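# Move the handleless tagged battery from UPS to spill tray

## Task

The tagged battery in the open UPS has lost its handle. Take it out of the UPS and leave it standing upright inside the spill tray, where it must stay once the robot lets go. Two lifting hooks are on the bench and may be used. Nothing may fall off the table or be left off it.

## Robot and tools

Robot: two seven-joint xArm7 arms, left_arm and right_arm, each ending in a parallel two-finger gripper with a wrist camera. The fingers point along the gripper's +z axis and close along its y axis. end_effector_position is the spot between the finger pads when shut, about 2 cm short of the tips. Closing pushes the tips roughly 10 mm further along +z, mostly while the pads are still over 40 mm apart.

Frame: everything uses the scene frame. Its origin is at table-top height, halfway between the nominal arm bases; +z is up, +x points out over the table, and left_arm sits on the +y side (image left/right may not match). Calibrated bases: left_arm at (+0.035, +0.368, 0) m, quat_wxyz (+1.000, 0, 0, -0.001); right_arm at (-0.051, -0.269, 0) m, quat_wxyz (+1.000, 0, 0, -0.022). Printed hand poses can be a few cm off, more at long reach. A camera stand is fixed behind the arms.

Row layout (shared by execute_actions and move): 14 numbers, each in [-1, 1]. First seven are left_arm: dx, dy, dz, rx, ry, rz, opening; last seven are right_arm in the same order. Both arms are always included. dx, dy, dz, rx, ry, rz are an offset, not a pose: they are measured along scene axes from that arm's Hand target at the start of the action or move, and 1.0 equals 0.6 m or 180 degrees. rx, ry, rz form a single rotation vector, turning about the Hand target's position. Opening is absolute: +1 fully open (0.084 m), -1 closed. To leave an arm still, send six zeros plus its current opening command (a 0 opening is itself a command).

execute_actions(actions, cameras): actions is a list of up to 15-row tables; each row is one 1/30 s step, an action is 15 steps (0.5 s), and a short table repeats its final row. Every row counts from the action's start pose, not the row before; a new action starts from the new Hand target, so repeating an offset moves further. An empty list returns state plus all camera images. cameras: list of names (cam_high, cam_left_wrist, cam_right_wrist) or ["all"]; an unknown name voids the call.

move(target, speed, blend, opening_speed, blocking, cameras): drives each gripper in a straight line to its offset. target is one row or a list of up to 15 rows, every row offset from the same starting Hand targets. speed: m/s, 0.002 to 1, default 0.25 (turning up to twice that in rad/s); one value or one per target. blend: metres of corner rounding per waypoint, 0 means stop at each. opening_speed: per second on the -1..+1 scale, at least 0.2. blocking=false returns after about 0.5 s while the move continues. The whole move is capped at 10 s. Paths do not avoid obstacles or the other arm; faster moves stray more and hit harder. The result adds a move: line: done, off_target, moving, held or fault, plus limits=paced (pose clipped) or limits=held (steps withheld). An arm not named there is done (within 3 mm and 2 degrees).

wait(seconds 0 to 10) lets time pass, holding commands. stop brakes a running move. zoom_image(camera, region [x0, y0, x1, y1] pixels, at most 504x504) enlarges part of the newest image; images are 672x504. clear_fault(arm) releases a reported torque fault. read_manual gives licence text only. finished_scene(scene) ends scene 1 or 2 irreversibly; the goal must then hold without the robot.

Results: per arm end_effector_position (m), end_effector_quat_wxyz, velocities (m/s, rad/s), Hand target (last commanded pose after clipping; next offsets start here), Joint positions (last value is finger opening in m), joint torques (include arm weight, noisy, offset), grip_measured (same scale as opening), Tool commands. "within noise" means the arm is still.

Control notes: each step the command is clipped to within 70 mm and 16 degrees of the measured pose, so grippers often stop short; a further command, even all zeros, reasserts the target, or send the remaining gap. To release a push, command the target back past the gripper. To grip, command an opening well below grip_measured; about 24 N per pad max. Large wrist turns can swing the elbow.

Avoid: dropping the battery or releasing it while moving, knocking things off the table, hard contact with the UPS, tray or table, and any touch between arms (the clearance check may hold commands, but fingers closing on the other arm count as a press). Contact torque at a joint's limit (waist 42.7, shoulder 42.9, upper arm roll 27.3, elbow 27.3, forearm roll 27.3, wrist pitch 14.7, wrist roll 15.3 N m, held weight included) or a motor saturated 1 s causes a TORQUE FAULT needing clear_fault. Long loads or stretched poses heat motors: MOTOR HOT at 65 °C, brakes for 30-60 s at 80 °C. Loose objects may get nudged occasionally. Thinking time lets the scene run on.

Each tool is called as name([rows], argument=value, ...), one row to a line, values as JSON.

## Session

execute_actions(actions=[])

Scene clock: 0.00 s.
left_arm: end_effector_position=(+0.5428, +0.1498, +0.3157) grip_measured=+1.00 end_effector_quat_wxyz=(-0.113, +0.679, -0.419, +0.592) | right_arm: end_effector_position=(+0.3570, -0.4866, +0.1214) grip_measured=+1.00 end_effector_quat_wxyz=(-0.267, +0.537, +0.794, +0.101)
Joint positions: left_arm=[1.046 -0.223 -1.376 0.527 0.141 -0.742 0.436 0.084] | right_arm=[-0.573 0.532 0.027 1.527 0.185 1.542 -2.598 0.084]
Joint velocities: within noise
Joint torques (N m): no reading
Hand target: left_arm +0.5428, +0.1498, +0.3157; -0.113, +0.679, -0.419, +0.592 | right_arm +0.3570, -0.4866, +0.1214; -0.267, +0.537, +0.794, +0.101
Tool commands: left_gripper/opening=+1.0 right_gripper/opening=+1.0

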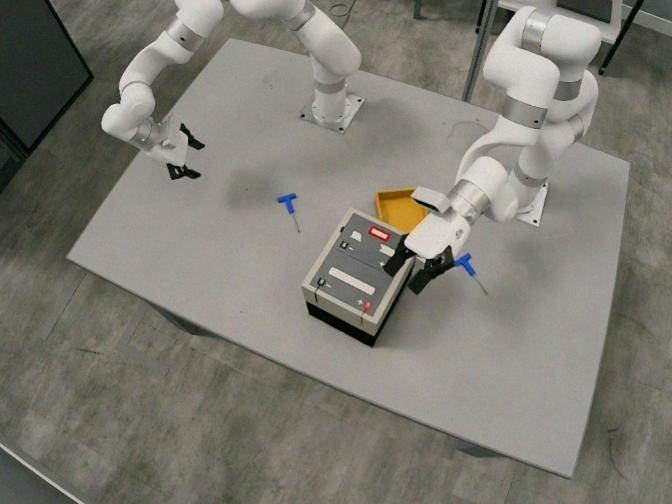

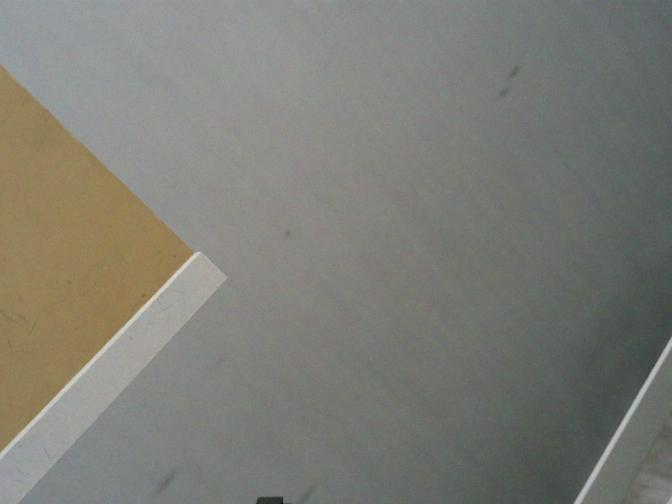

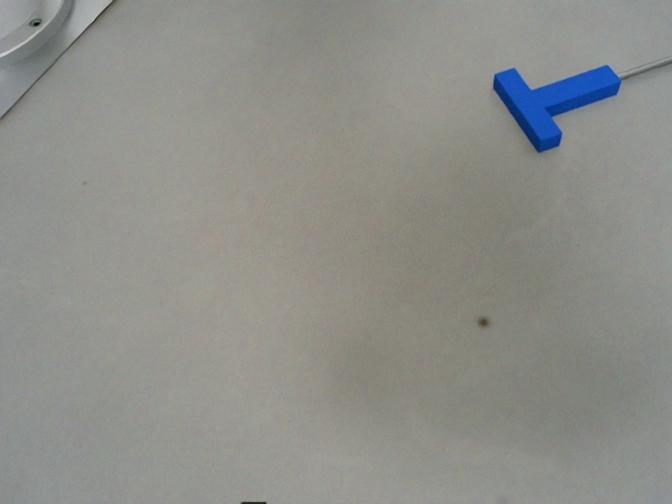

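move([
  [-0.188,0.184,0.14,0.17,0.132,-0.148,1,0,0.15,0.264,-0.008,-0.105,0.272,1],
  [-0.373,0.237,-0.026,0.34,0.264,-0.296,1,-0.0417,0.4477,0.264,-0.0155,-0.2093,0.5444,1],
], speed=0.45, blend=[0.04,0], cameras=["all"])

zoom_image(camera="cam_high", region=[290, 170, 450, 350])

Scene clock: 4.90 s.
left_arm: end_effector_position=(+0.3190, +0.2920, +0.3001) grip_measured=+1.00 end_effector_quat_wxyz=(+0.000, -0.454, +0.891, +0.000) | right_arm: end_effector_position=(+0.3320, -0.2180, +0.2798) grip_measured=+1.00 end_effector_quat_wxyz=(+0.000, -0.284, +0.959, +0.001)
Joint positions: left_arm=[1.021 -0.286 -1.037 1.188 2.889 -1.344 -0.885 0.084] | right_arm=[-0.24 -0.335 0.361 0.952 0.123 1.269 -3.695 0.084]
Joint torques (N m): left_arm=[3.68 3.29 1.16 9.68 1.09 -3.44 -1.28] | right_arm=[2.43 -15.61 -0.59 11.96 1.26 -3.09 -2.18]
Hand target: left_arm +0.3190, +0.2920, +0.3001; -0.001, -0.454, +0.891, +0.000 | right_arm +0.3320, -0.2180, +0.2798; +0.000, -0.284, +0.959, +0.001
Off the commanded pose: left_arm 0.000 m, 0 deg | right_arm 0.000 m, 0 deg.
move: done; limits=paced

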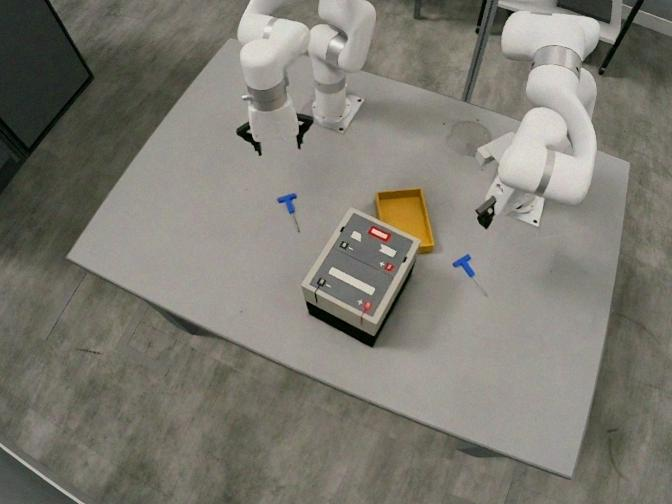

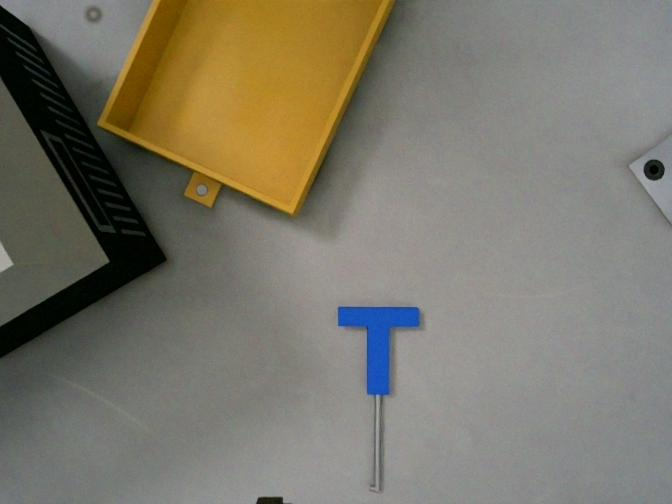

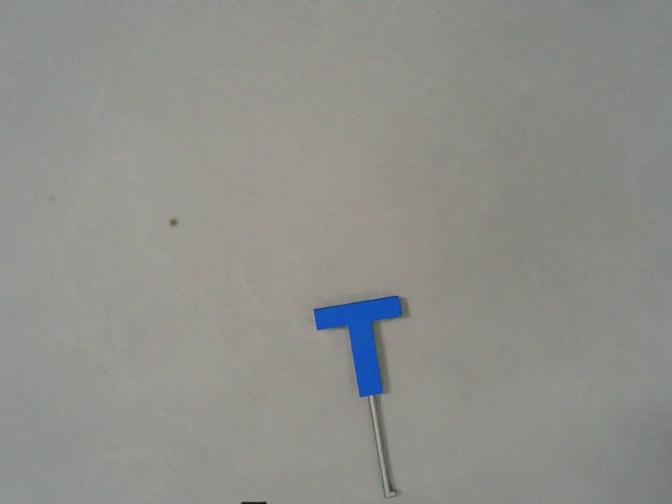

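Scaled by 2.800 from the camera's 672x504 image, which has a finer 960x720 frame.

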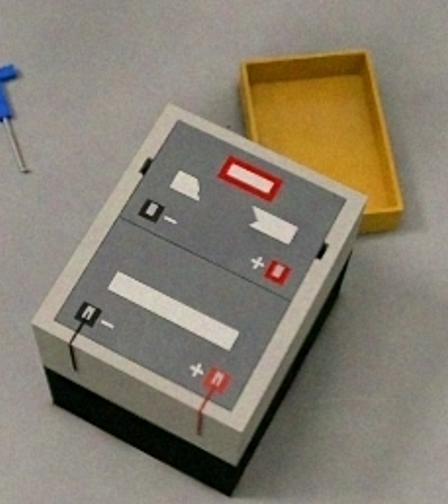

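zoom_image(camera="cam_left_wrist", region=[330, 290, 430, 504])

zoom_image(camera="cam_right_wrist", region=[310, 290, 420, 504])

Scaled by 2.355 from the camera's 672x504 image, which has a finer 960x720 frame.

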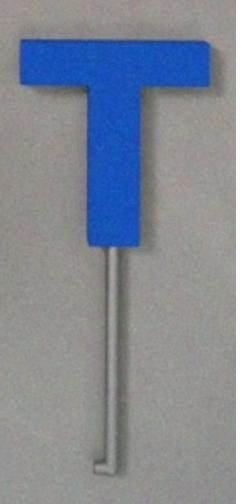

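Scaled by 2.355 from the camera's 672x504 image, which has a finer 960x720 frame.

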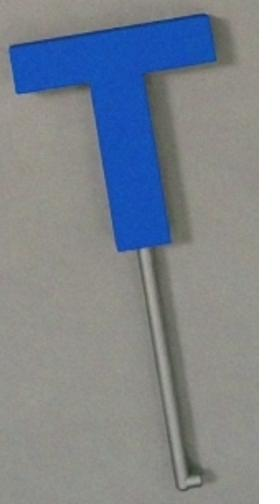

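move(target=[0.235,-0.22,0.19,0,0,0,-0.286,-0.137,-0.553,0.117,0,0,0,1], speed=0.4, cameras=["all"])

Scene clock: 10.73 s.
left_arm: end_effector_position=(+0.4595, +0.1603, +0.4138) grip_measured=-0.30 end_effector_quat_wxyz=(+0.072, -0.451, +0.886, -0.084) | right_arm: end_effector_position=(+0.2498, -0.5498, +0.3500) grip_measured=+1.00 end_effector_quat_wxyz=(+0.000, -0.284, +0.959, +0.001)
Joint positions: left_arm=[2.372 -0.565 -2.377 2.368 2.702 -1.691 -1.181 0.031] | right_arm=[-0.525 -0.226 -0.159 1.232 -0.035 1.456 -4.436 0.084]
Joint torques (N m): left_arm=[3.86 30.2 0.54 13.24 1.12 -2.91 -1.31] | right_arm=[-2.59 -6.08 -1.38 17.84 1.14 0.01 -2.12]
Hand target: left_arm +0.4600, +0.1600, +0.4141; -0.001, -0.454, +0.891, +0.000 | right_arm +0.2498, -0.5498, +0.3500; +0.000, -0.284, +0.959, +0.001
Off the commanded pose: left_arm 0.001 m, 13 deg | right_arm 0.000 m, 0 deg.
joint sent to its limit (left arm) — joint 6 (wrist pitch), lower limit. The joint targets are off in orientation, not in position.
move: off_target (left_arm); limits=paced

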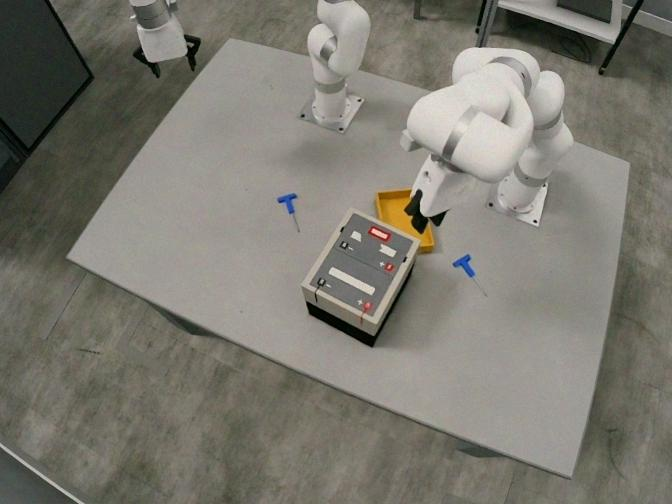

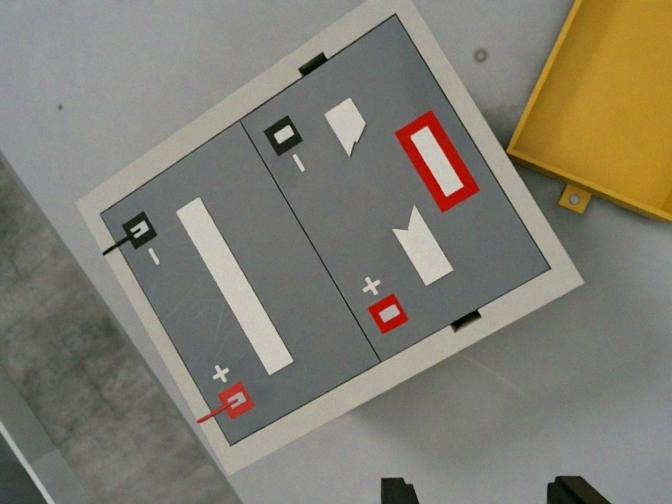

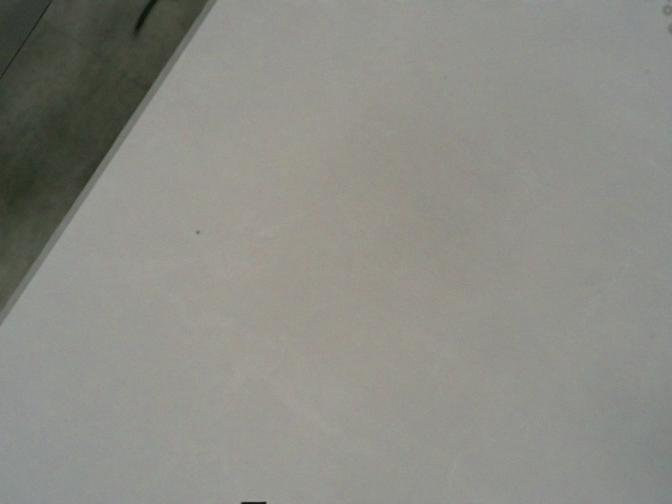

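move([
  [-0.218,-0.25,-0.03,0,0,-0.03,-0.286,0,0,0,0,0,0,1],
  [-0.218,-0.653,-0.273,0,0,-0.0589,-0.286,0,0,0,0,0,0,1],
], speed=0.4, blend=[0.04,0], cameras=["cam_high","cam_left_wrist"])

Scene clock: 13.87 s.
left_arm: end_effector_position=(+0.3288, -0.2310, +0.2500) grip_measured=-0.30 end_effector_quat_wxyz=(+0.019, -0.357, +0.896, -0.263) | right_arm: end_effector_position=(+0.2498, -0.5498, +0.3500) grip_measured=+1.00 end_effector_quat_wxyz=(+0.000, -0.284, +0.959, +0.001)
Joint positions: left_arm=[1.94 -1.024 -2.609 2.707 2.613 -1.204 -1.736 0.031] | right_arm=[-0.525 -0.226 -0.159 1.232 -0.035 1.456 -4.436 0.084]
Joint torques (N m): left_arm=[-3.23 29.99 3 13.73 -1.55 -1.88 1.22] | right_arm=[-2.79 -6.09 -1.37 17.83 1.11 -0.24 -2.07]
Hand target: left_arm +0.3292, -0.2318, +0.2503; +0.009, -0.367, +0.921, -0.127 | right_arm +0.2498, -0.5498, +0.3500; +0.000, -0.284, +0.959, +0.001
Off the commanded pose: left_arm 0.001 m, 31 deg; orientation clipped | right_arm 0.000 m, 0 deg.
elbow stopped short (left arm): the move would have taken joint 4 (elbow) straighter than the controller allows.
move: off_target (left_arm); limits=paced
Images, in order (width x height): cam_high 672x504, cam_left_wrist 672x504.

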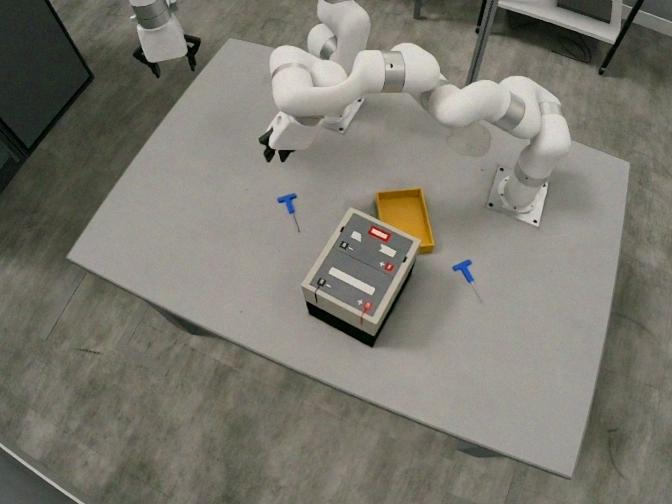

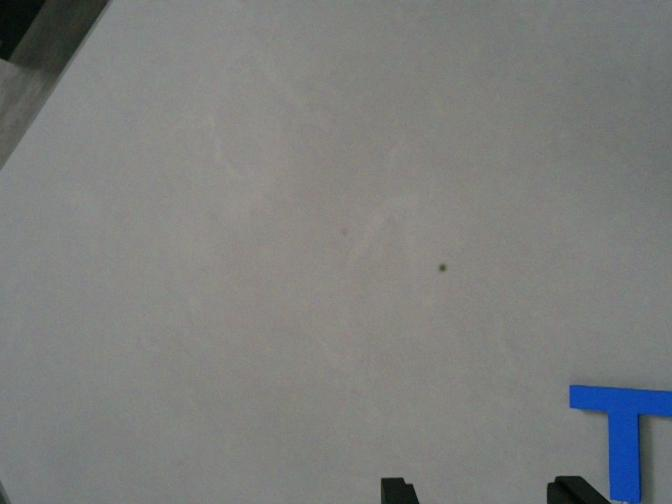

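move([
  [0.085,0.47,0.25,0.07,0.042,0.058,-0.286,0,0.05,0,0,0,0.0578,-0.286],
  [-0.0113,0.87,-0.1,0.07,0.042,0.058,-0.286,0.1343,0.5338,-0.4,0,0,0.0578,-0.286],
], speed=0.4, blend=[0.04,0], cameras=["all"])

Scene clock: 18.10 s.
left_arm: end_effector_position=(+0.3224, +0.2902, +0.1903) grip_measured=-0.30 end_effector_quat_wxyz=(+0.000, -0.454, +0.891, +0.000) | right_arm: end_effector_position=(+0.3304, -0.2295, +0.1100) grip_measured=-0.30 end_effector_quat_wxyz=(+0.000, -0.369, +0.929, +0.001)
Joint positions: left_arm=[2.171 0.04 -2.453 0.969 3.173 -1.001 -1.242 0.031] | right_arm=[-0.194 -0.115 0.342 0.625 0.059 0.735 -3.841 0.031]
Joint torques (N m): left_arm=[3.71 16.61 1.46 9.44 1.22 -0.24 1.23] | right_arm=[-2.62 -6.12 1.34 15.94 -1.21 -3.13 1.89]
Hand target: left_arm +0.3224, +0.2902, +0.1903; +0.000, -0.454, +0.891, +0.000 | right_arm +0.3304, -0.2295, +0.1100; +0.000, -0.369, +0.929, +0.001
Off the commanded pose: left_arm 0.000 m, 0 deg | right_arm 0.000 m, 0 deg.
move: done

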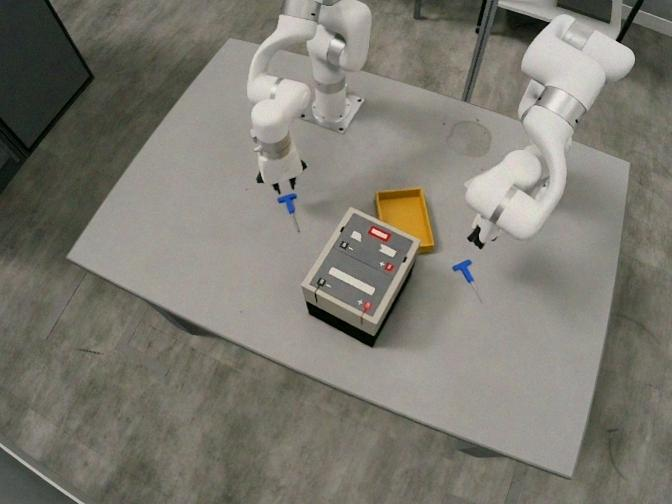

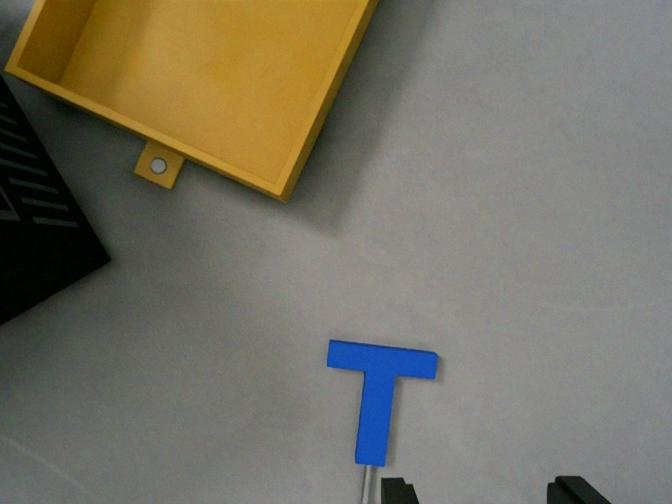

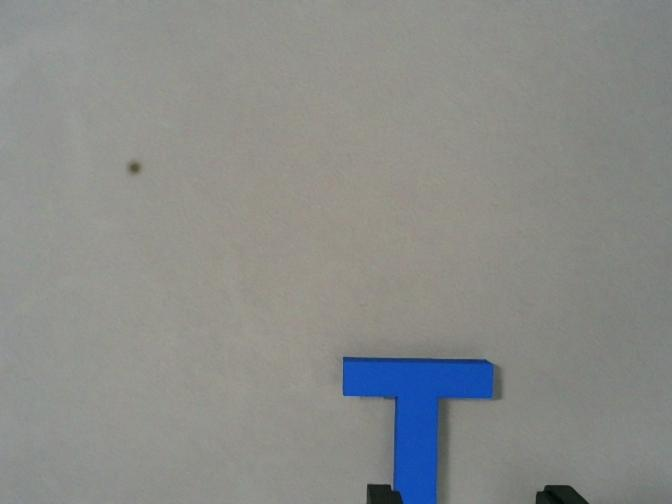

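move([
  [0.026,-0.0005,-0.24,0,0,-0.0361,-0.286,-0.0005,-0.0027,-0.1,0,0,-0.006,-0.286],
  [0.026,-0.0005,-0.2795,0,0,-0.0361,-0.286,-0.0005,-0.0027,-0.1485,0,0,-0.006,-0.286],
], speed=[0.25,0.06], cameras=["cam_left_wrist","cam_right_wrist"])

move(target=[0,0,0,0,0,0,-1,0,0,0,0,0,0,-1], opening_speed=1.2, cameras=["cam_left_wrist","cam_right_wrist"])

Scene clock: 20.93 s.
left_arm: end_effector_position=(+0.3380, +0.2899, +0.0226) grip_measured=-0.30 end_effector_quat_wxyz=(+0.000, -0.403, +0.915, +0.000) | right_arm: end_effector_position=(+0.3300, -0.2311, +0.0209) grip_measured=-0.30 end_effector_quat_wxyz=(+0.000, -0.361, +0.933, +0.001)
Joint positions: left_arm=[2.412 -0.379 -2.545 0.855 2.749 -0.573 -0.661 0.031] | right_arm=[-0.198 0.145 0.325 0.574 -0.106 0.439 -3.703 0.031]
Joint torques (N m): left_arm=[3.53 13.46 0.16 5.99 -1.35 -0.28 1.15] | right_arm=[2.31 -8.64 -1.73 13.18 -1.27 -3.04 2]
Hand target: left_arm +0.3380, +0.2899, +0.0226; +0.000, -0.403, +0.915, +0.000 | right_arm +0.3301, -0.2311, +0.0209; +0.000, -0.361, +0.933, +0.001
Off the commanded pose: left_arm 0.000 m, 0 deg | right_arm 0.000 m, 0 deg.
move: done
Images, in order (width x height): cam_left_wrist 672x504, cam_right_wrist 672x504.

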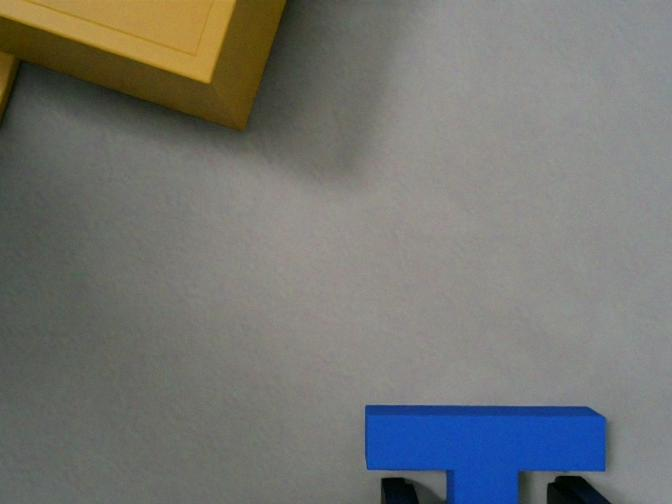

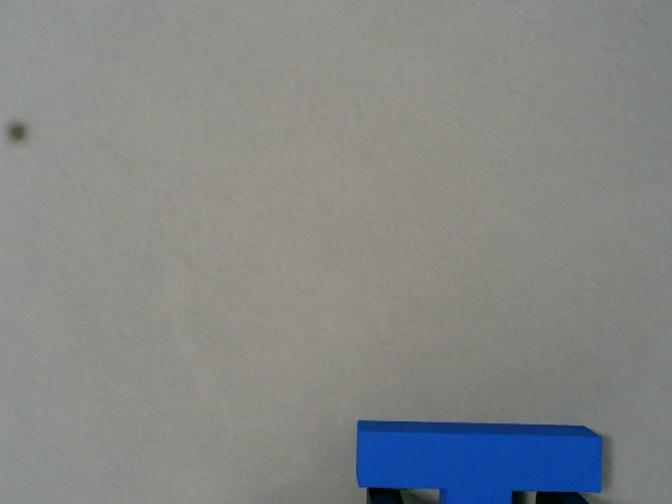

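Scene clock: 21.73 s.
left_arm: end_effector_position=(+0.3380, +0.2899, +0.0226) grip_measured=-0.69 end_effector_quat_wxyz=(+0.000, -0.403, +0.915, +0.000) | right_arm: end_effector_position=(+0.3301, -0.2311, +0.0209) grip_measured=-0.69 end_effector_quat_wxyz=(+0.000, -0.361, +0.933, +0.001)
Joint positions: left_arm=[2.412 -0.379 -2.545 0.855 2.749 -0.573 -0.661 0.014] | right_arm=[-0.198 0.145 0.325 0.574 -0.106 0.439 -3.703 0.014]
Joint torques (N m): left_arm=[3.38 13.75 0.36 6.33 -1.11 -0.99 1.17] | right_arm=[2.03 -8.82 -1.64 12.94 -1.03 -2.82 1.88]
Hand target: left_arm +0.3380, +0.2899, +0.0226; +0.000, -0.403, +0.915, +0.000 | right_arm +0.3301, -0.2311, +0.0209; +0.000, -0.361, +0.933, +0.001
Off the commanded pose: left_arm 0.000 m, 0 deg | right_arm 0.000 m, 0 deg.
move: done
Images, in order (width x height): cam_left_wrist 672x504, cam_right_wrist 672x504.

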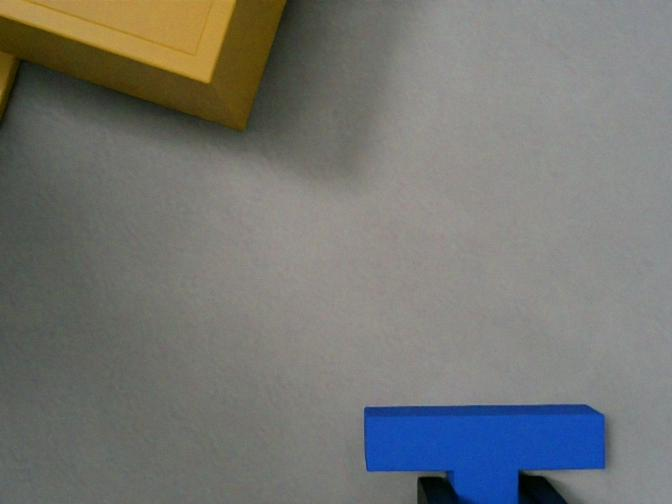

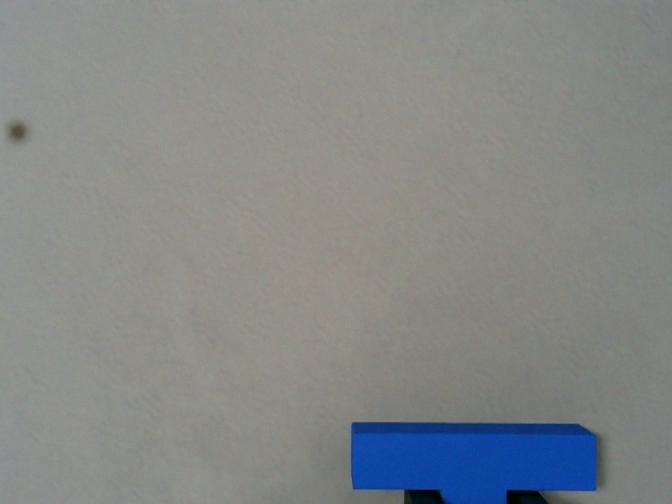

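move([
  [0,0,0.13,0,0,0,-1,0,0,0.13,0,0,0,-1],
  [-0.06,-0.04,0.13,0,0,0.37,-1,-0.05,0.08,0.13,0,0,-0.62,-1],
  [-0.1133,-0.0832,0.13,0,0,0.736,-1,-0.1,0.1685,0.13,0,0,0.7588,-1],
  [-0.1133,-0.0832,0.02,0,0,0.736,-1,-0.1,0.1685,0.02,0,0,0.7588,-1],
  [-0.1133,-0.0832,0.0005,0,0,0.736,-1,-0.1,0.1685,0.0005,0,0,0.7588,-1],
], speed=[0.3,0.8,0.8,0.3,0.05], blend=[0.02,0.02,0,0,0], cameras=["cam_high"])

Scene clock: 28.23 s.
left_arm: end_effector_position=(+0.2700, +0.2400, +0.0229) grip_measured=-0.69 end_effector_quat_wxyz=(+0.000, +1.000, +0.000, +0.000) | right_arm: end_effector_position=(+0.2701, -0.1300, +0.0212) grip_measured=-0.69 end_effector_quat_wxyz=(+0.000, +1.000, -0.010, +0.000)
Joint positions: left_arm=[1.939 -0.297 -2.295 0.675 2.683 -0.521 -3.115 0.014] | right_arm=[-0.605 0.104 1.018 0.462 -0.223 0.416 0.591 0.014]
Joint torques (N m): left_arm=[3.71 9.21 0.14 5.46 -1.31 -0.26 1.23] | right_arm=[2.34 -1.76 -1.29 12.25 -1.23 0.24 1.86]
Hand target: left_arm +0.2700, +0.2400, +0.0229; +0.000, +1.000, +0.000, +0.000 | right_arm +0.2701, -0.1300, +0.0212; +0.001, +1.000, -0.010, +0.000
Off the commanded pose: left_arm 0.000 m, 0 deg | right_arm 0.000 m, 0 deg.
move: done; limits=paced
Images, in order (width x height): cam_high 672x504.

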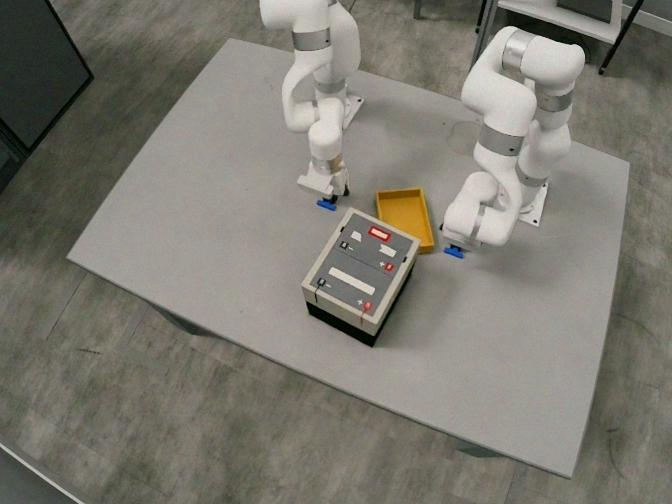

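move(target=[0,0,0,0,0,0,-0.286,0,0,0,0,0,0,-0.286], opening_speed=1.5)

move([
  [0,0,0.1,0,0,0,-0.286,0,0,0.15,0,0,0,-0.286],
  [0.133,0.433,0.5,0,0,0,-0.286,0,0,0.4,0,0,0,-0.286],
  [0.133,0.433,0.5,0,0,0,-0.286,0.0073,0.621,0.35,0,0,0,-0.286],
  [0.133,0.433,0.5,0,0,0,-0.286,0.0073,0.621,0.14,0,0,0,-0.286],
], speed=[0.2,0.45,0.45,0.3], blend=[0.02,0.03,0.03,0], cameras=["all"])

Scene clock: 29.70 s.
left_arm: end_effector_position=(+0.2700, +0.2400, +0.0229) grip_measured=-0.30 end_effector_quat_wxyz=(+0.000, +1.000, +0.000, +0.000) | right_arm: end_effector_position=(+0.2700, -0.1300, +0.0212) grip_measured=-0.30 end_effector_quat_wxyz=(+0.001, +1.000, -0.010, +0.000)
Joint positions: left_arm=[1.939 -0.297 -2.295 0.675 2.683 -0.521 -3.115 0.031] | right_arm=[-0.605 0.105 1.018 0.462 -0.224 0.417 0.591 0.031]
Joint torques (N m): left_arm=[3.63 9.1 0.2 5.48 -1.32 -0.34 1.2] | right_arm=[2.4 -2.95 0.59 12.03 -1.27 -1.1 2]
Hand target: left_arm +0.2700, +0.2400, +0.0229; +0.000, +1.000, +0.000, +0.000 | right_arm +0.2701, -0.1300, +0.0212; +0.001, +1.000, -0.010, +0.000
Off the commanded pose: left_arm 0.000 m, 0 deg | right_arm 0.000 m, 0 deg.
move: done

Scene clock: 33.27 s.
left_arm: end_effector_position=(+0.3498, +0.4998, +0.3229) grip_measured=-0.30 end_effector_quat_wxyz=(+0.000, +1.000, +0.000, +0.000) | right_arm: end_effector_position=(+0.2744, +0.2426, +0.1052) grip_measured=-0.30 end_effector_quat_wxyz=(+0.001, +1.000, -0.010, +0.000)
Joint positions: left_arm=[1.675 0.315 -1.583 1.43 3.458 -1.441 -3.093 0.031] | right_arm=[-1.427 -0.793 2.24 1.586 0.667 1.126 0.638 0.031]
Joint torques (N m): left_arm=[-3.2 -2.69 -2.14 15.66 1.25 -3.44 -1.32] | right_arm=[-2.78 17.1 -13.99 14.89 -1.14 0.02 1.96]
Hand target: left_arm +0.3498, +0.4998, +0.3229; +0.000, +1.000, +0.000, +0.000 | right_arm +0.2745, +0.2426, +0.1052; +0.001, +1.000, -0.010, +0.000
Off the commanded pose: left_arm 0.000 m, 0 deg | right_arm 0.000 m, 0 deg.
move: done; limits=paced

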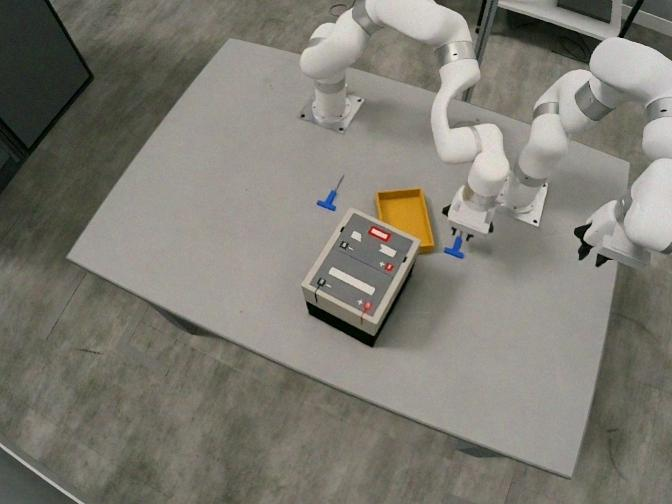

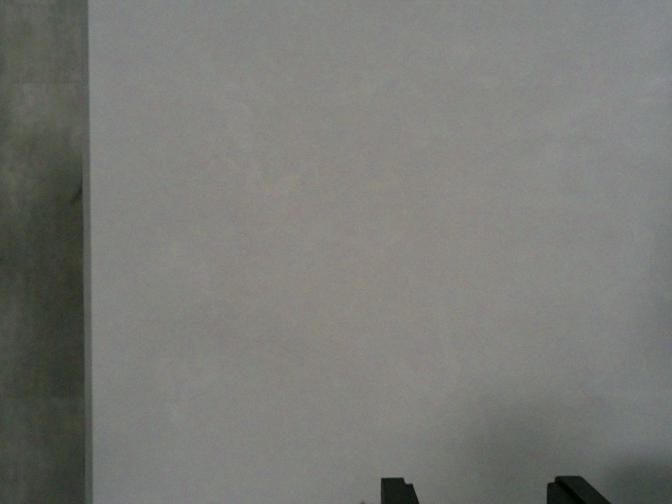

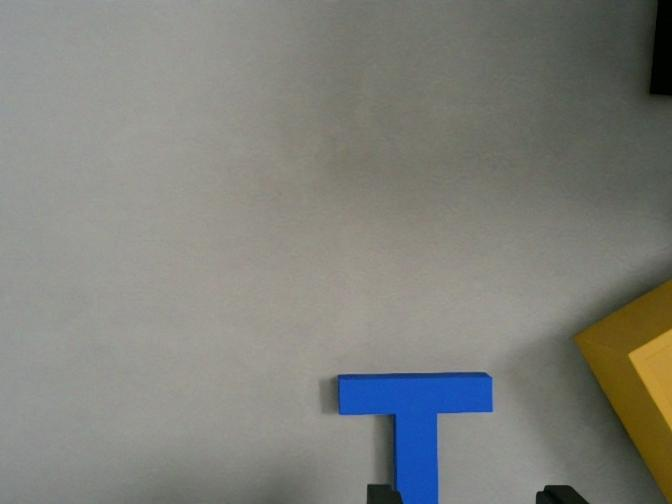

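move([
  [0,0,0,0,0,0,-0.286,-0.004,0.0033,-0.11,0,0,0.0083,-0.286],
  [0,0,0,0,0,0,-0.286,-0.004,0.0033,-0.138,0,0,0.0083,-0.286],
], speed=[0.25,0.05], cameras=["cam_right_wrist"])

move(target=[0,0,0,0,0,0,-0.286,0,0,0,0,0,0,-1], opening_speed=1.2, cameras=["cam_right_wrist"])

Scene clock: 35.33 s.
left_arm: end_effector_position=(+0.3498, +0.4998, +0.3229) grip_measured=-0.30 end_effector_quat_wxyz=(+0.000, +1.000, +0.000, +0.000) | right_arm: end_effector_position=(+0.2721, +0.2445, +0.0224) grip_measured=-0.30 end_effector_quat_wxyz=(+0.001, +1.000, +0.003, +0.000)
Joint positions: left_arm=[1.675 0.315 -1.583 1.43 3.458 -1.441 -3.093 0.031] | right_arm=[-1.466 -0.914 2.33 1.556 0.761 0.984 0.568 0.031]
Joint torques (N m): left_arm=[-3.34 -2.7 -2.12 15.57 1.23 -3.39 -1.34] | right_arm=[-2.62 18.51 -14.89 13.93 1.1 -3.09 -2.16]
Hand target: left_arm +0.3498, +0.4998, +0.3229; +0.000, +1.000, +0.000, +0.000 | right_arm +0.2721, +0.2446, +0.0224; +0.001, +1.000, +0.003, +0.000
Off the commanded pose: left_arm 0.000 m, 0 deg | right_arm 0.000 m, 0 deg.
move: done
Images, in order (width x height): cam_right_wrist 672x504.

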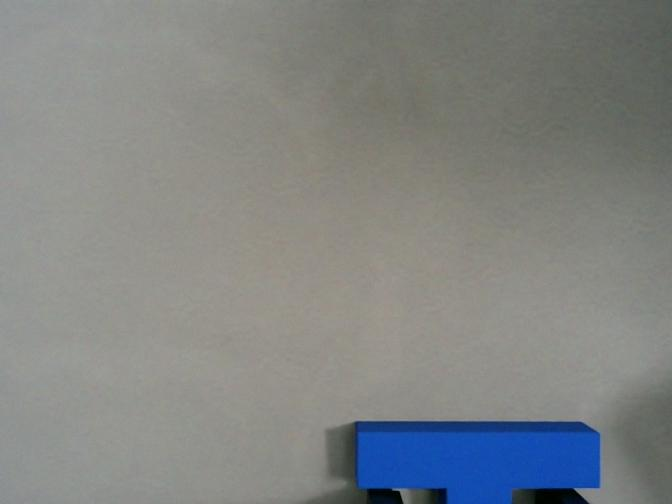

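Scene clock: 36.13 s.
left_arm: end_effector_position=(+0.3498, +0.4998, +0.3229) grip_measured=-0.30 end_effector_quat_wxyz=(+0.000, +1.000, +0.000, +0.000) | right_arm: end_effector_position=(+0.2721, +0.2446, +0.0224) grip_measured=-0.69 end_effector_quat_wxyz=(+0.001, +1.000, +0.003, +0.000)
Joint positions: left_arm=[1.675 0.315 -1.583 1.43 3.458 -1.441 -3.093 0.031] | right_arm=[-1.466 -0.915 2.33 1.556 0.761 0.984 0.568 0.014]
Joint torques (N m): left_arm=[-3.23 -2.61 -2.18 15.65 1.17 -3.36 -1.28] | right_arm=[-2.44 18.91 -14.45 10.6 0.33 -2.09 -1.98]
Hand target: left_arm +0.3498, +0.4998, +0.3229; +0.000, +1.000, +0.000, +0.000 | right_arm +0.2721, +0.2446, +0.0224; +0.001, +1.000, +0.003, +0.000
Off the commanded pose: left_arm 0.000 m, 0 deg | right_arm 0.000 m, 0 deg.
move: done
Images, in order (width x height): cam_right_wrist 672x504.

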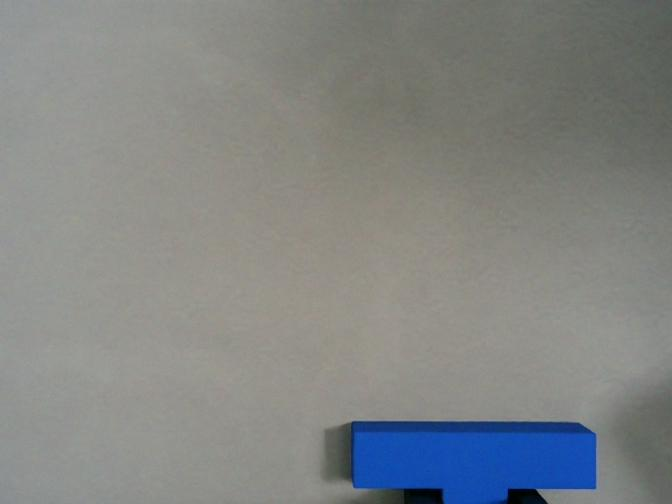

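move([
  [0,0,0,0,0,0,-0.286,0,0,0.3,0,0,0,-1],
  [0,0,0,0,0,0,-0.286,0.178,-0.358,0.5127,0,0,0,-1],
], speed=0.4, blend=[0.04,0], cameras=["all"])

zoom_image(camera="cam_right_wrist", region=[120, 180, 270, 300])

zoom_image(camera="cam_right_wrist", region=[520, 180, 670, 300])

Scene clock: 38.63 s.
left_arm: end_effector_position=(+0.3498, +0.4998, +0.3229) grip_measured=-0.30 end_effector_quat_wxyz=(+0.000, +1.000, +0.000, +0.000) | right_arm: end_effector_position=(+0.3788, +0.0298, +0.3299) grip_measured=-0.69 end_effector_quat_wxyz=(+0.001, +1.000, +0.003, +0.000)
Joint positions: left_arm=[1.675 0.315 -1.583 1.43 3.458 -1.441 -3.093 0.031] | right_arm=[-1.501 -0.347 1.934 1.613 0.324 1.49 0.375 0.014]
Joint torques (N m): left_arm=[-3.27 -2.68 -2.14 15.6 1.31 -3.37 -1.28] | right_arm=[-2.39 19.24 -11.85 16.99 -1.12 0.04 -2.33]
Hand target: left_arm +0.3498, +0.4998, +0.3229; +0.000, +1.000, +0.000, +0.000 | right_arm +0.3789, +0.0298, +0.3300; +0.001, +1.000, +0.003, +0.000
Off the commanded pose: left_arm 0.000 m, 0 deg | right_arm 0.000 m, 0 deg.
move: done

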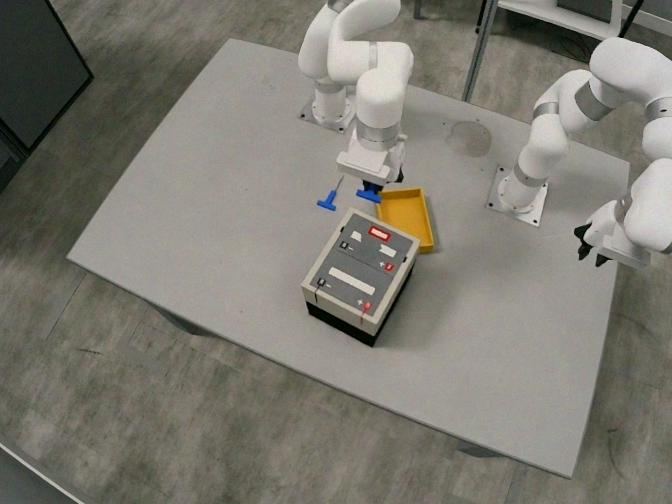

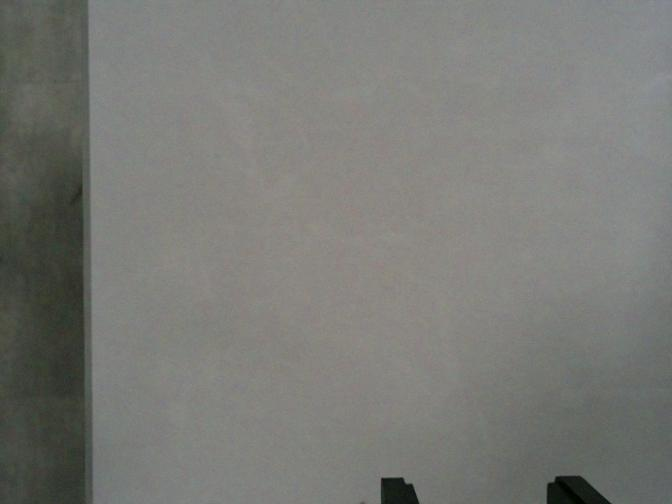

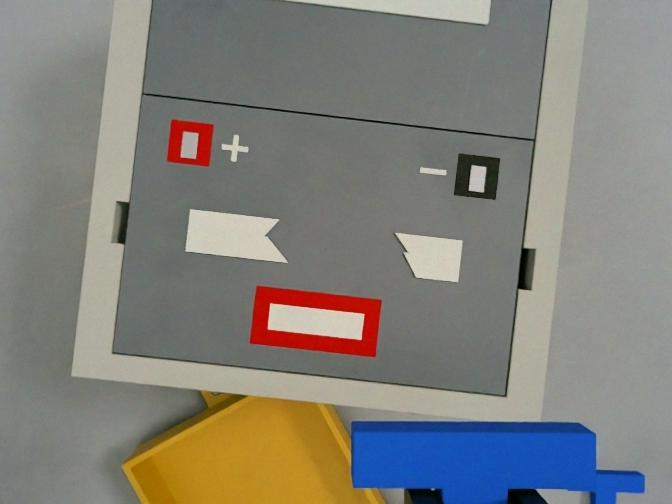

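Scaled by 3.360 from the camera's 672x504 image, which has a finer 960x720 frame.

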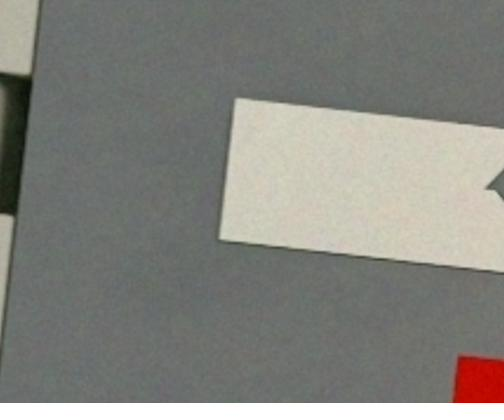

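Scaled by 3.360 from the camera's 672x504 image, which has a finer 960x720 frame.

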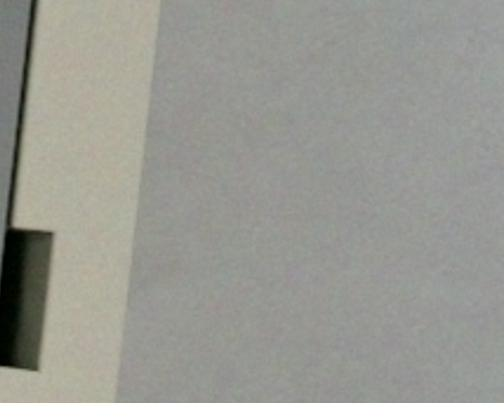

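move(target=[-0.12,-0.96,0.03,0,0,0,-0.286,-0.0315,-0.883,0.05,0,0,0,-1], speed=0.3)

Scene clock: 44.17 s.
left_arm: end_effector_position=(+0.2775, -0.0755, +0.3404) grip_measured=-0.30 end_effector_quat_wxyz=(+0.048, +0.998, -0.001, +0.028) | right_arm: end_effector_position=(+0.3599, -0.5000, +0.3600) grip_measured=-0.69 end_effector_quat_wxyz=(+0.001, +1.000, +0.003, +0.000)
Joint positions: left_arm=[1.908 -0.753 -2.602 2.495 2.757 -1.691 -4.054 0.031] | right_arm=[-1.778 0.697 1.86 1.524 -0.673 1.719 -0.004 0.014]
Joint torques (N m): left_arm=[3.72 34.81 -0.06 14.05 1.09 -3.14 -1.31] | right_arm=[2.36 -16.97 15.19 13.75 -1.24 0.04 -1.86]
Hand target: left_arm +0.2778, -0.0762, +0.3409; +0.000, +1.000, +0.000, +0.000 | right_arm +0.3600, -0.5000, +0.3600; +0.001, +1.000, +0.003, +0.000
Off the commanded pose: left_arm 0.001 m, 6 deg | right_arm 0.000 m, 0 deg.
joint sent to its limit (left arm) — joint 6 (wrist pitch), lower limit. The joint targets are off in orientation, not in position.
move: off_target (left_arm)

move(target=[-0.013,-0.0947,-0.385,0,0,0,-0.286,0,0,0,0,0,0,-1], speed=0.2, cameras=["cam_left_wrist","cam_high"])

Scene clock: 48.73 s.
left_arm: end_effector_position=(+0.2700, -0.1330, +0.1099) grip_measured=-0.30 end_effector_quat_wxyz=(+0.000, +1.000, +0.000, +0.000) | right_arm: end_effector_position=(+0.3599, -0.5000, +0.3600) grip_measured=-0.69 end_effector_quat_wxyz=(+0.001, +1.000, +0.003, +0.000)
Joint positions: left_arm=[1.85 -1.056 -2.663 2.323 2.717 -1.34 -4.081 0.031] | right_arm=[-1.778 0.697 1.86 1.524 -0.673 1.719 -0.004 0.014]
Joint torques (N m): left_arm=[3.59 30.22 0.71 15.29 -1.38 -3.45 -1.28] | right_arm=[2.31 -16.87 15.18 13.85 -0.52 -0.15 0.49]
Hand target: left_arm +0.2700, -0.1330, +0.1099; +0.000, +1.000, +0.000, +0.000 | right_arm +0.3600, -0.5000, +0.3600; +0.001, +1.000, +0.003, +0.000
Off the commanded pose: left_arm 0.000 m, 0 deg | right_arm 0.000 m, 0 deg.
move: done
Images, in order (width x height): cam_high 672x504, cam_left_wrist 672x504.

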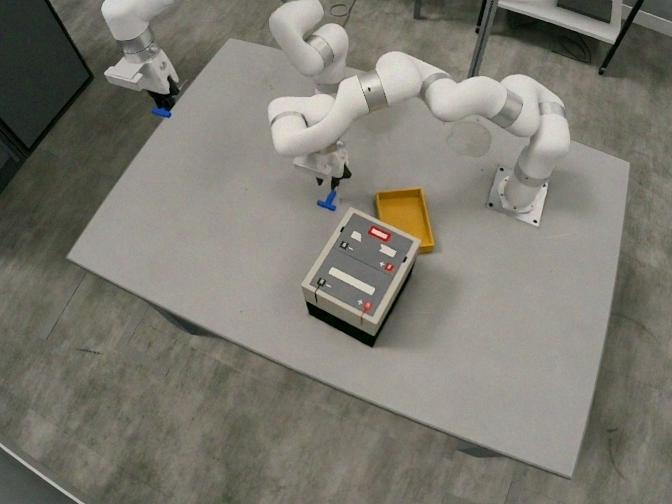

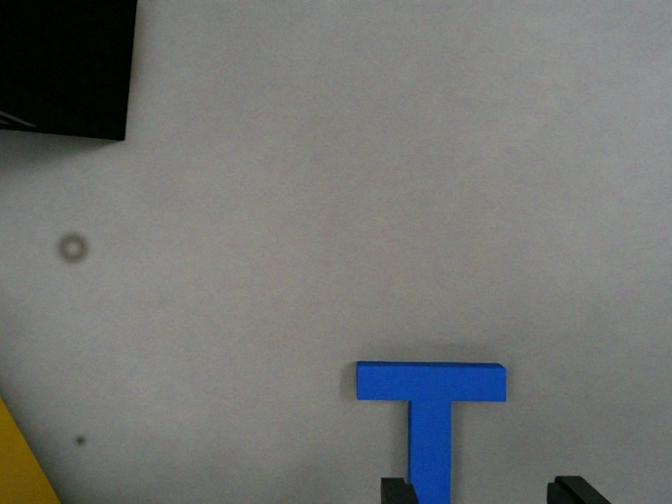

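move(target=[-0.0048,0,-0.1457,0,0,0,-0.286,0,0,0,0,0,0,-1], speed=0.12, cameras=["cam_left_wrist"])

move(target=[0,0,0,0,0,0,-1,0,0,0,0,0,0,-1], opening_speed=1.0, cameras=["cam_left_wrist"])

Scene clock: 50.67 s.
left_arm: end_effector_position=(+0.2671, -0.1330, +0.0227) grip_measured=-0.30 end_effector_quat_wxyz=(+0.000, +1.000, +0.000, +0.000) | right_arm: end_effector_position=(+0.3599, -0.5000, +0.3600) grip_measured=-0.69 end_effector_quat_wxyz=(+0.001, +1.000, +0.003, +0.000)
Joint positions: left_arm=[1.836 -1.133 -2.692 2.209 2.696 -1.155 -4.056 0.031] | right_arm=[-1.778 0.697 1.86 1.524 -0.673 1.719 -0.004 0.014]
Joint torques (N m): left_arm=[4.06 23.04 0.6 13.08 -1.43 1.11 1.22] | right_arm=[2.12 -16.46 15.57 13.79 0.11 -0.28 0.66]
Hand target: left_arm +0.2672, -0.1330, +0.0225; +0.000, +1.000, +0.000, +0.000 | right_arm +0.3600, -0.5000, +0.3600; +0.001, +1.000, +0.003, +0.000
Off the commanded pose: left_arm 0.000 m, 0 deg | right_arm 0.000 m, 0 deg.
move: done
Images, in order (width x height): cam_left_wrist 672x504.

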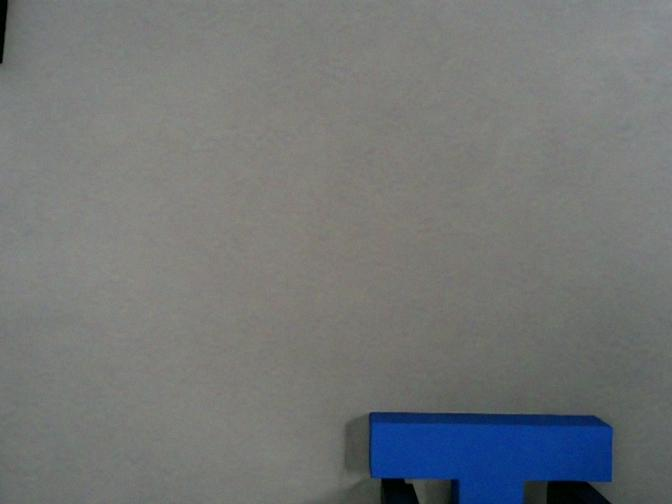

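Scene clock: 51.60 s.
left_arm: end_effector_position=(+0.2672, -0.1330, +0.0225) grip_measured=-0.69 end_effector_quat_wxyz=(+0.000, +1.000, +0.000, +0.000) | right_arm: end_effector_position=(+0.3599, -0.5000, +0.3600) grip_measured=-0.69 end_effector_quat_wxyz=(+0.001, +1.000, +0.003, +0.000)
Joint positions: left_arm=[1.836 -1.134 -2.692 2.209 2.696 -1.155 -4.056 0.014] | right_arm=[-1.778 0.697 1.86 1.524 -0.673 1.719 -0.004 0.014]
Joint torques (N m): left_arm=[5.2 11.13 1.99 -1.46 1.65 -2.46 0.93] | right_arm=[2.25 -16.32 15.77 13.81 0.1 -0.33 0.62]
Hand target: left_arm +0.2672, -0.1330, +0.0225; +0.000, +1.000, +0.000, +0.000 | right_arm +0.3600, -0.5000, +0.3600; +0.001, +1.000, +0.003, +0.000
Off the commanded pose: left_arm 0.000 m, 0 deg | right_arm 0.000 m, 0 deg.
move: done
Images, in order (width x height): cam_left_wrist 672x504.

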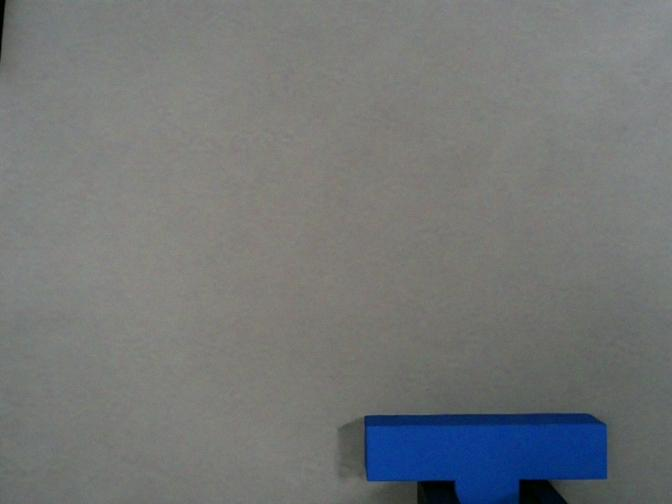

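move([
  [-0.0087,0.055,0.1625,0,0,0,-1,0.03,0.1,0,0,0,0,-1],
  [0.0047,0.2217,0.5125,0,0,0,-1,0.1,0.4167,0.0167,0.2963,-0.4332,0.2937,-1],
  [0.1547,0.355,0.5125,0,0,0,-1,0.1,0.4167,0.0167,0.2963,-0.4332,0.2937,-1],
], speed=0.25, blend=0.02, cameras=["cam_left_wrist","cam_high"])

Scene clock: 59.53 s.
left_arm: end_effector_position=(+0.3600, +0.0800, +0.3300) grip_measured=-0.69 end_effector_quat_wxyz=(+0.000, +1.000, +0.000, +0.000) | right_arm: end_effector_position=(+0.4200, -0.2500, +0.3700) grip_measured=-0.69 end_effector_quat_wxyz=(-0.397, +0.585, +0.397, +0.585)
Joint positions: left_arm=[2.042 -0.46 -2.518 1.941 2.879 -1.559 -3.666 0.014] | right_arm=[-1.625 1.993 1.892 0.851 -0.681 0.82 -0.844 0.014]
Joint torques (N m): left_arm=[3.55 19.97 1.8 15.61 -1.32 -3.42 1.15] | right_arm=[2.44 -7.06 25.22 -0.86 1.35 0.3 -2.16]
Hand target: left_arm +0.3600, +0.0800, +0.3300; +0.000, +1.000, +0.000, +0.000 | right_arm +0.4200, -0.2500, +0.3700; -0.397, +0.585, +0.397, +0.585
Off the commanded pose: left_arm 0.000 m, 0 deg | right_arm 0.000 m, 0 deg.
move: done
Images, in order (width x height): cam_high 672x504, cam_left_wrist 672x504.

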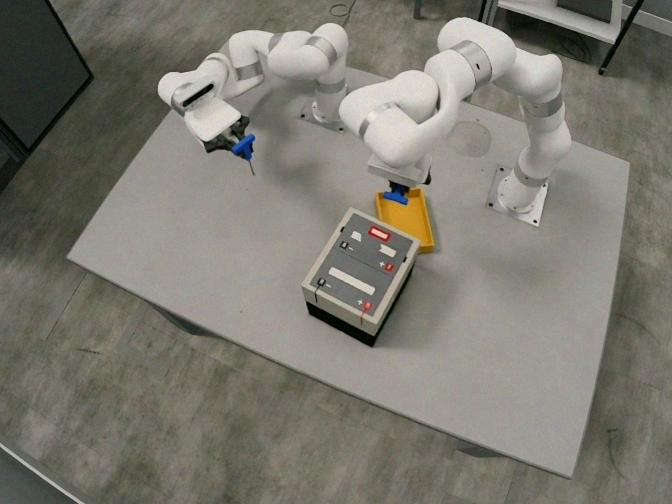

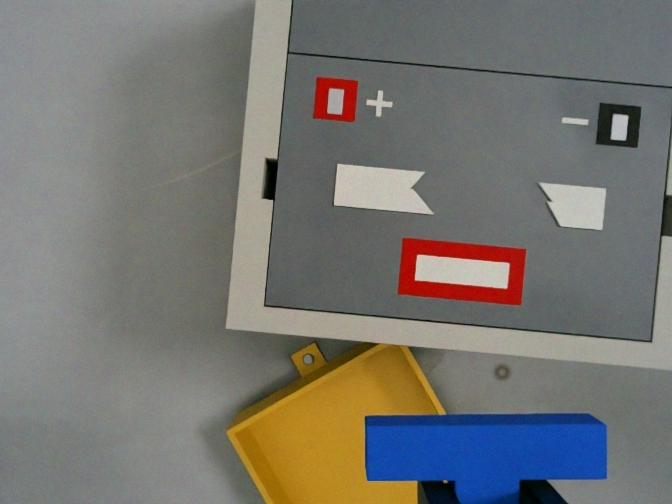

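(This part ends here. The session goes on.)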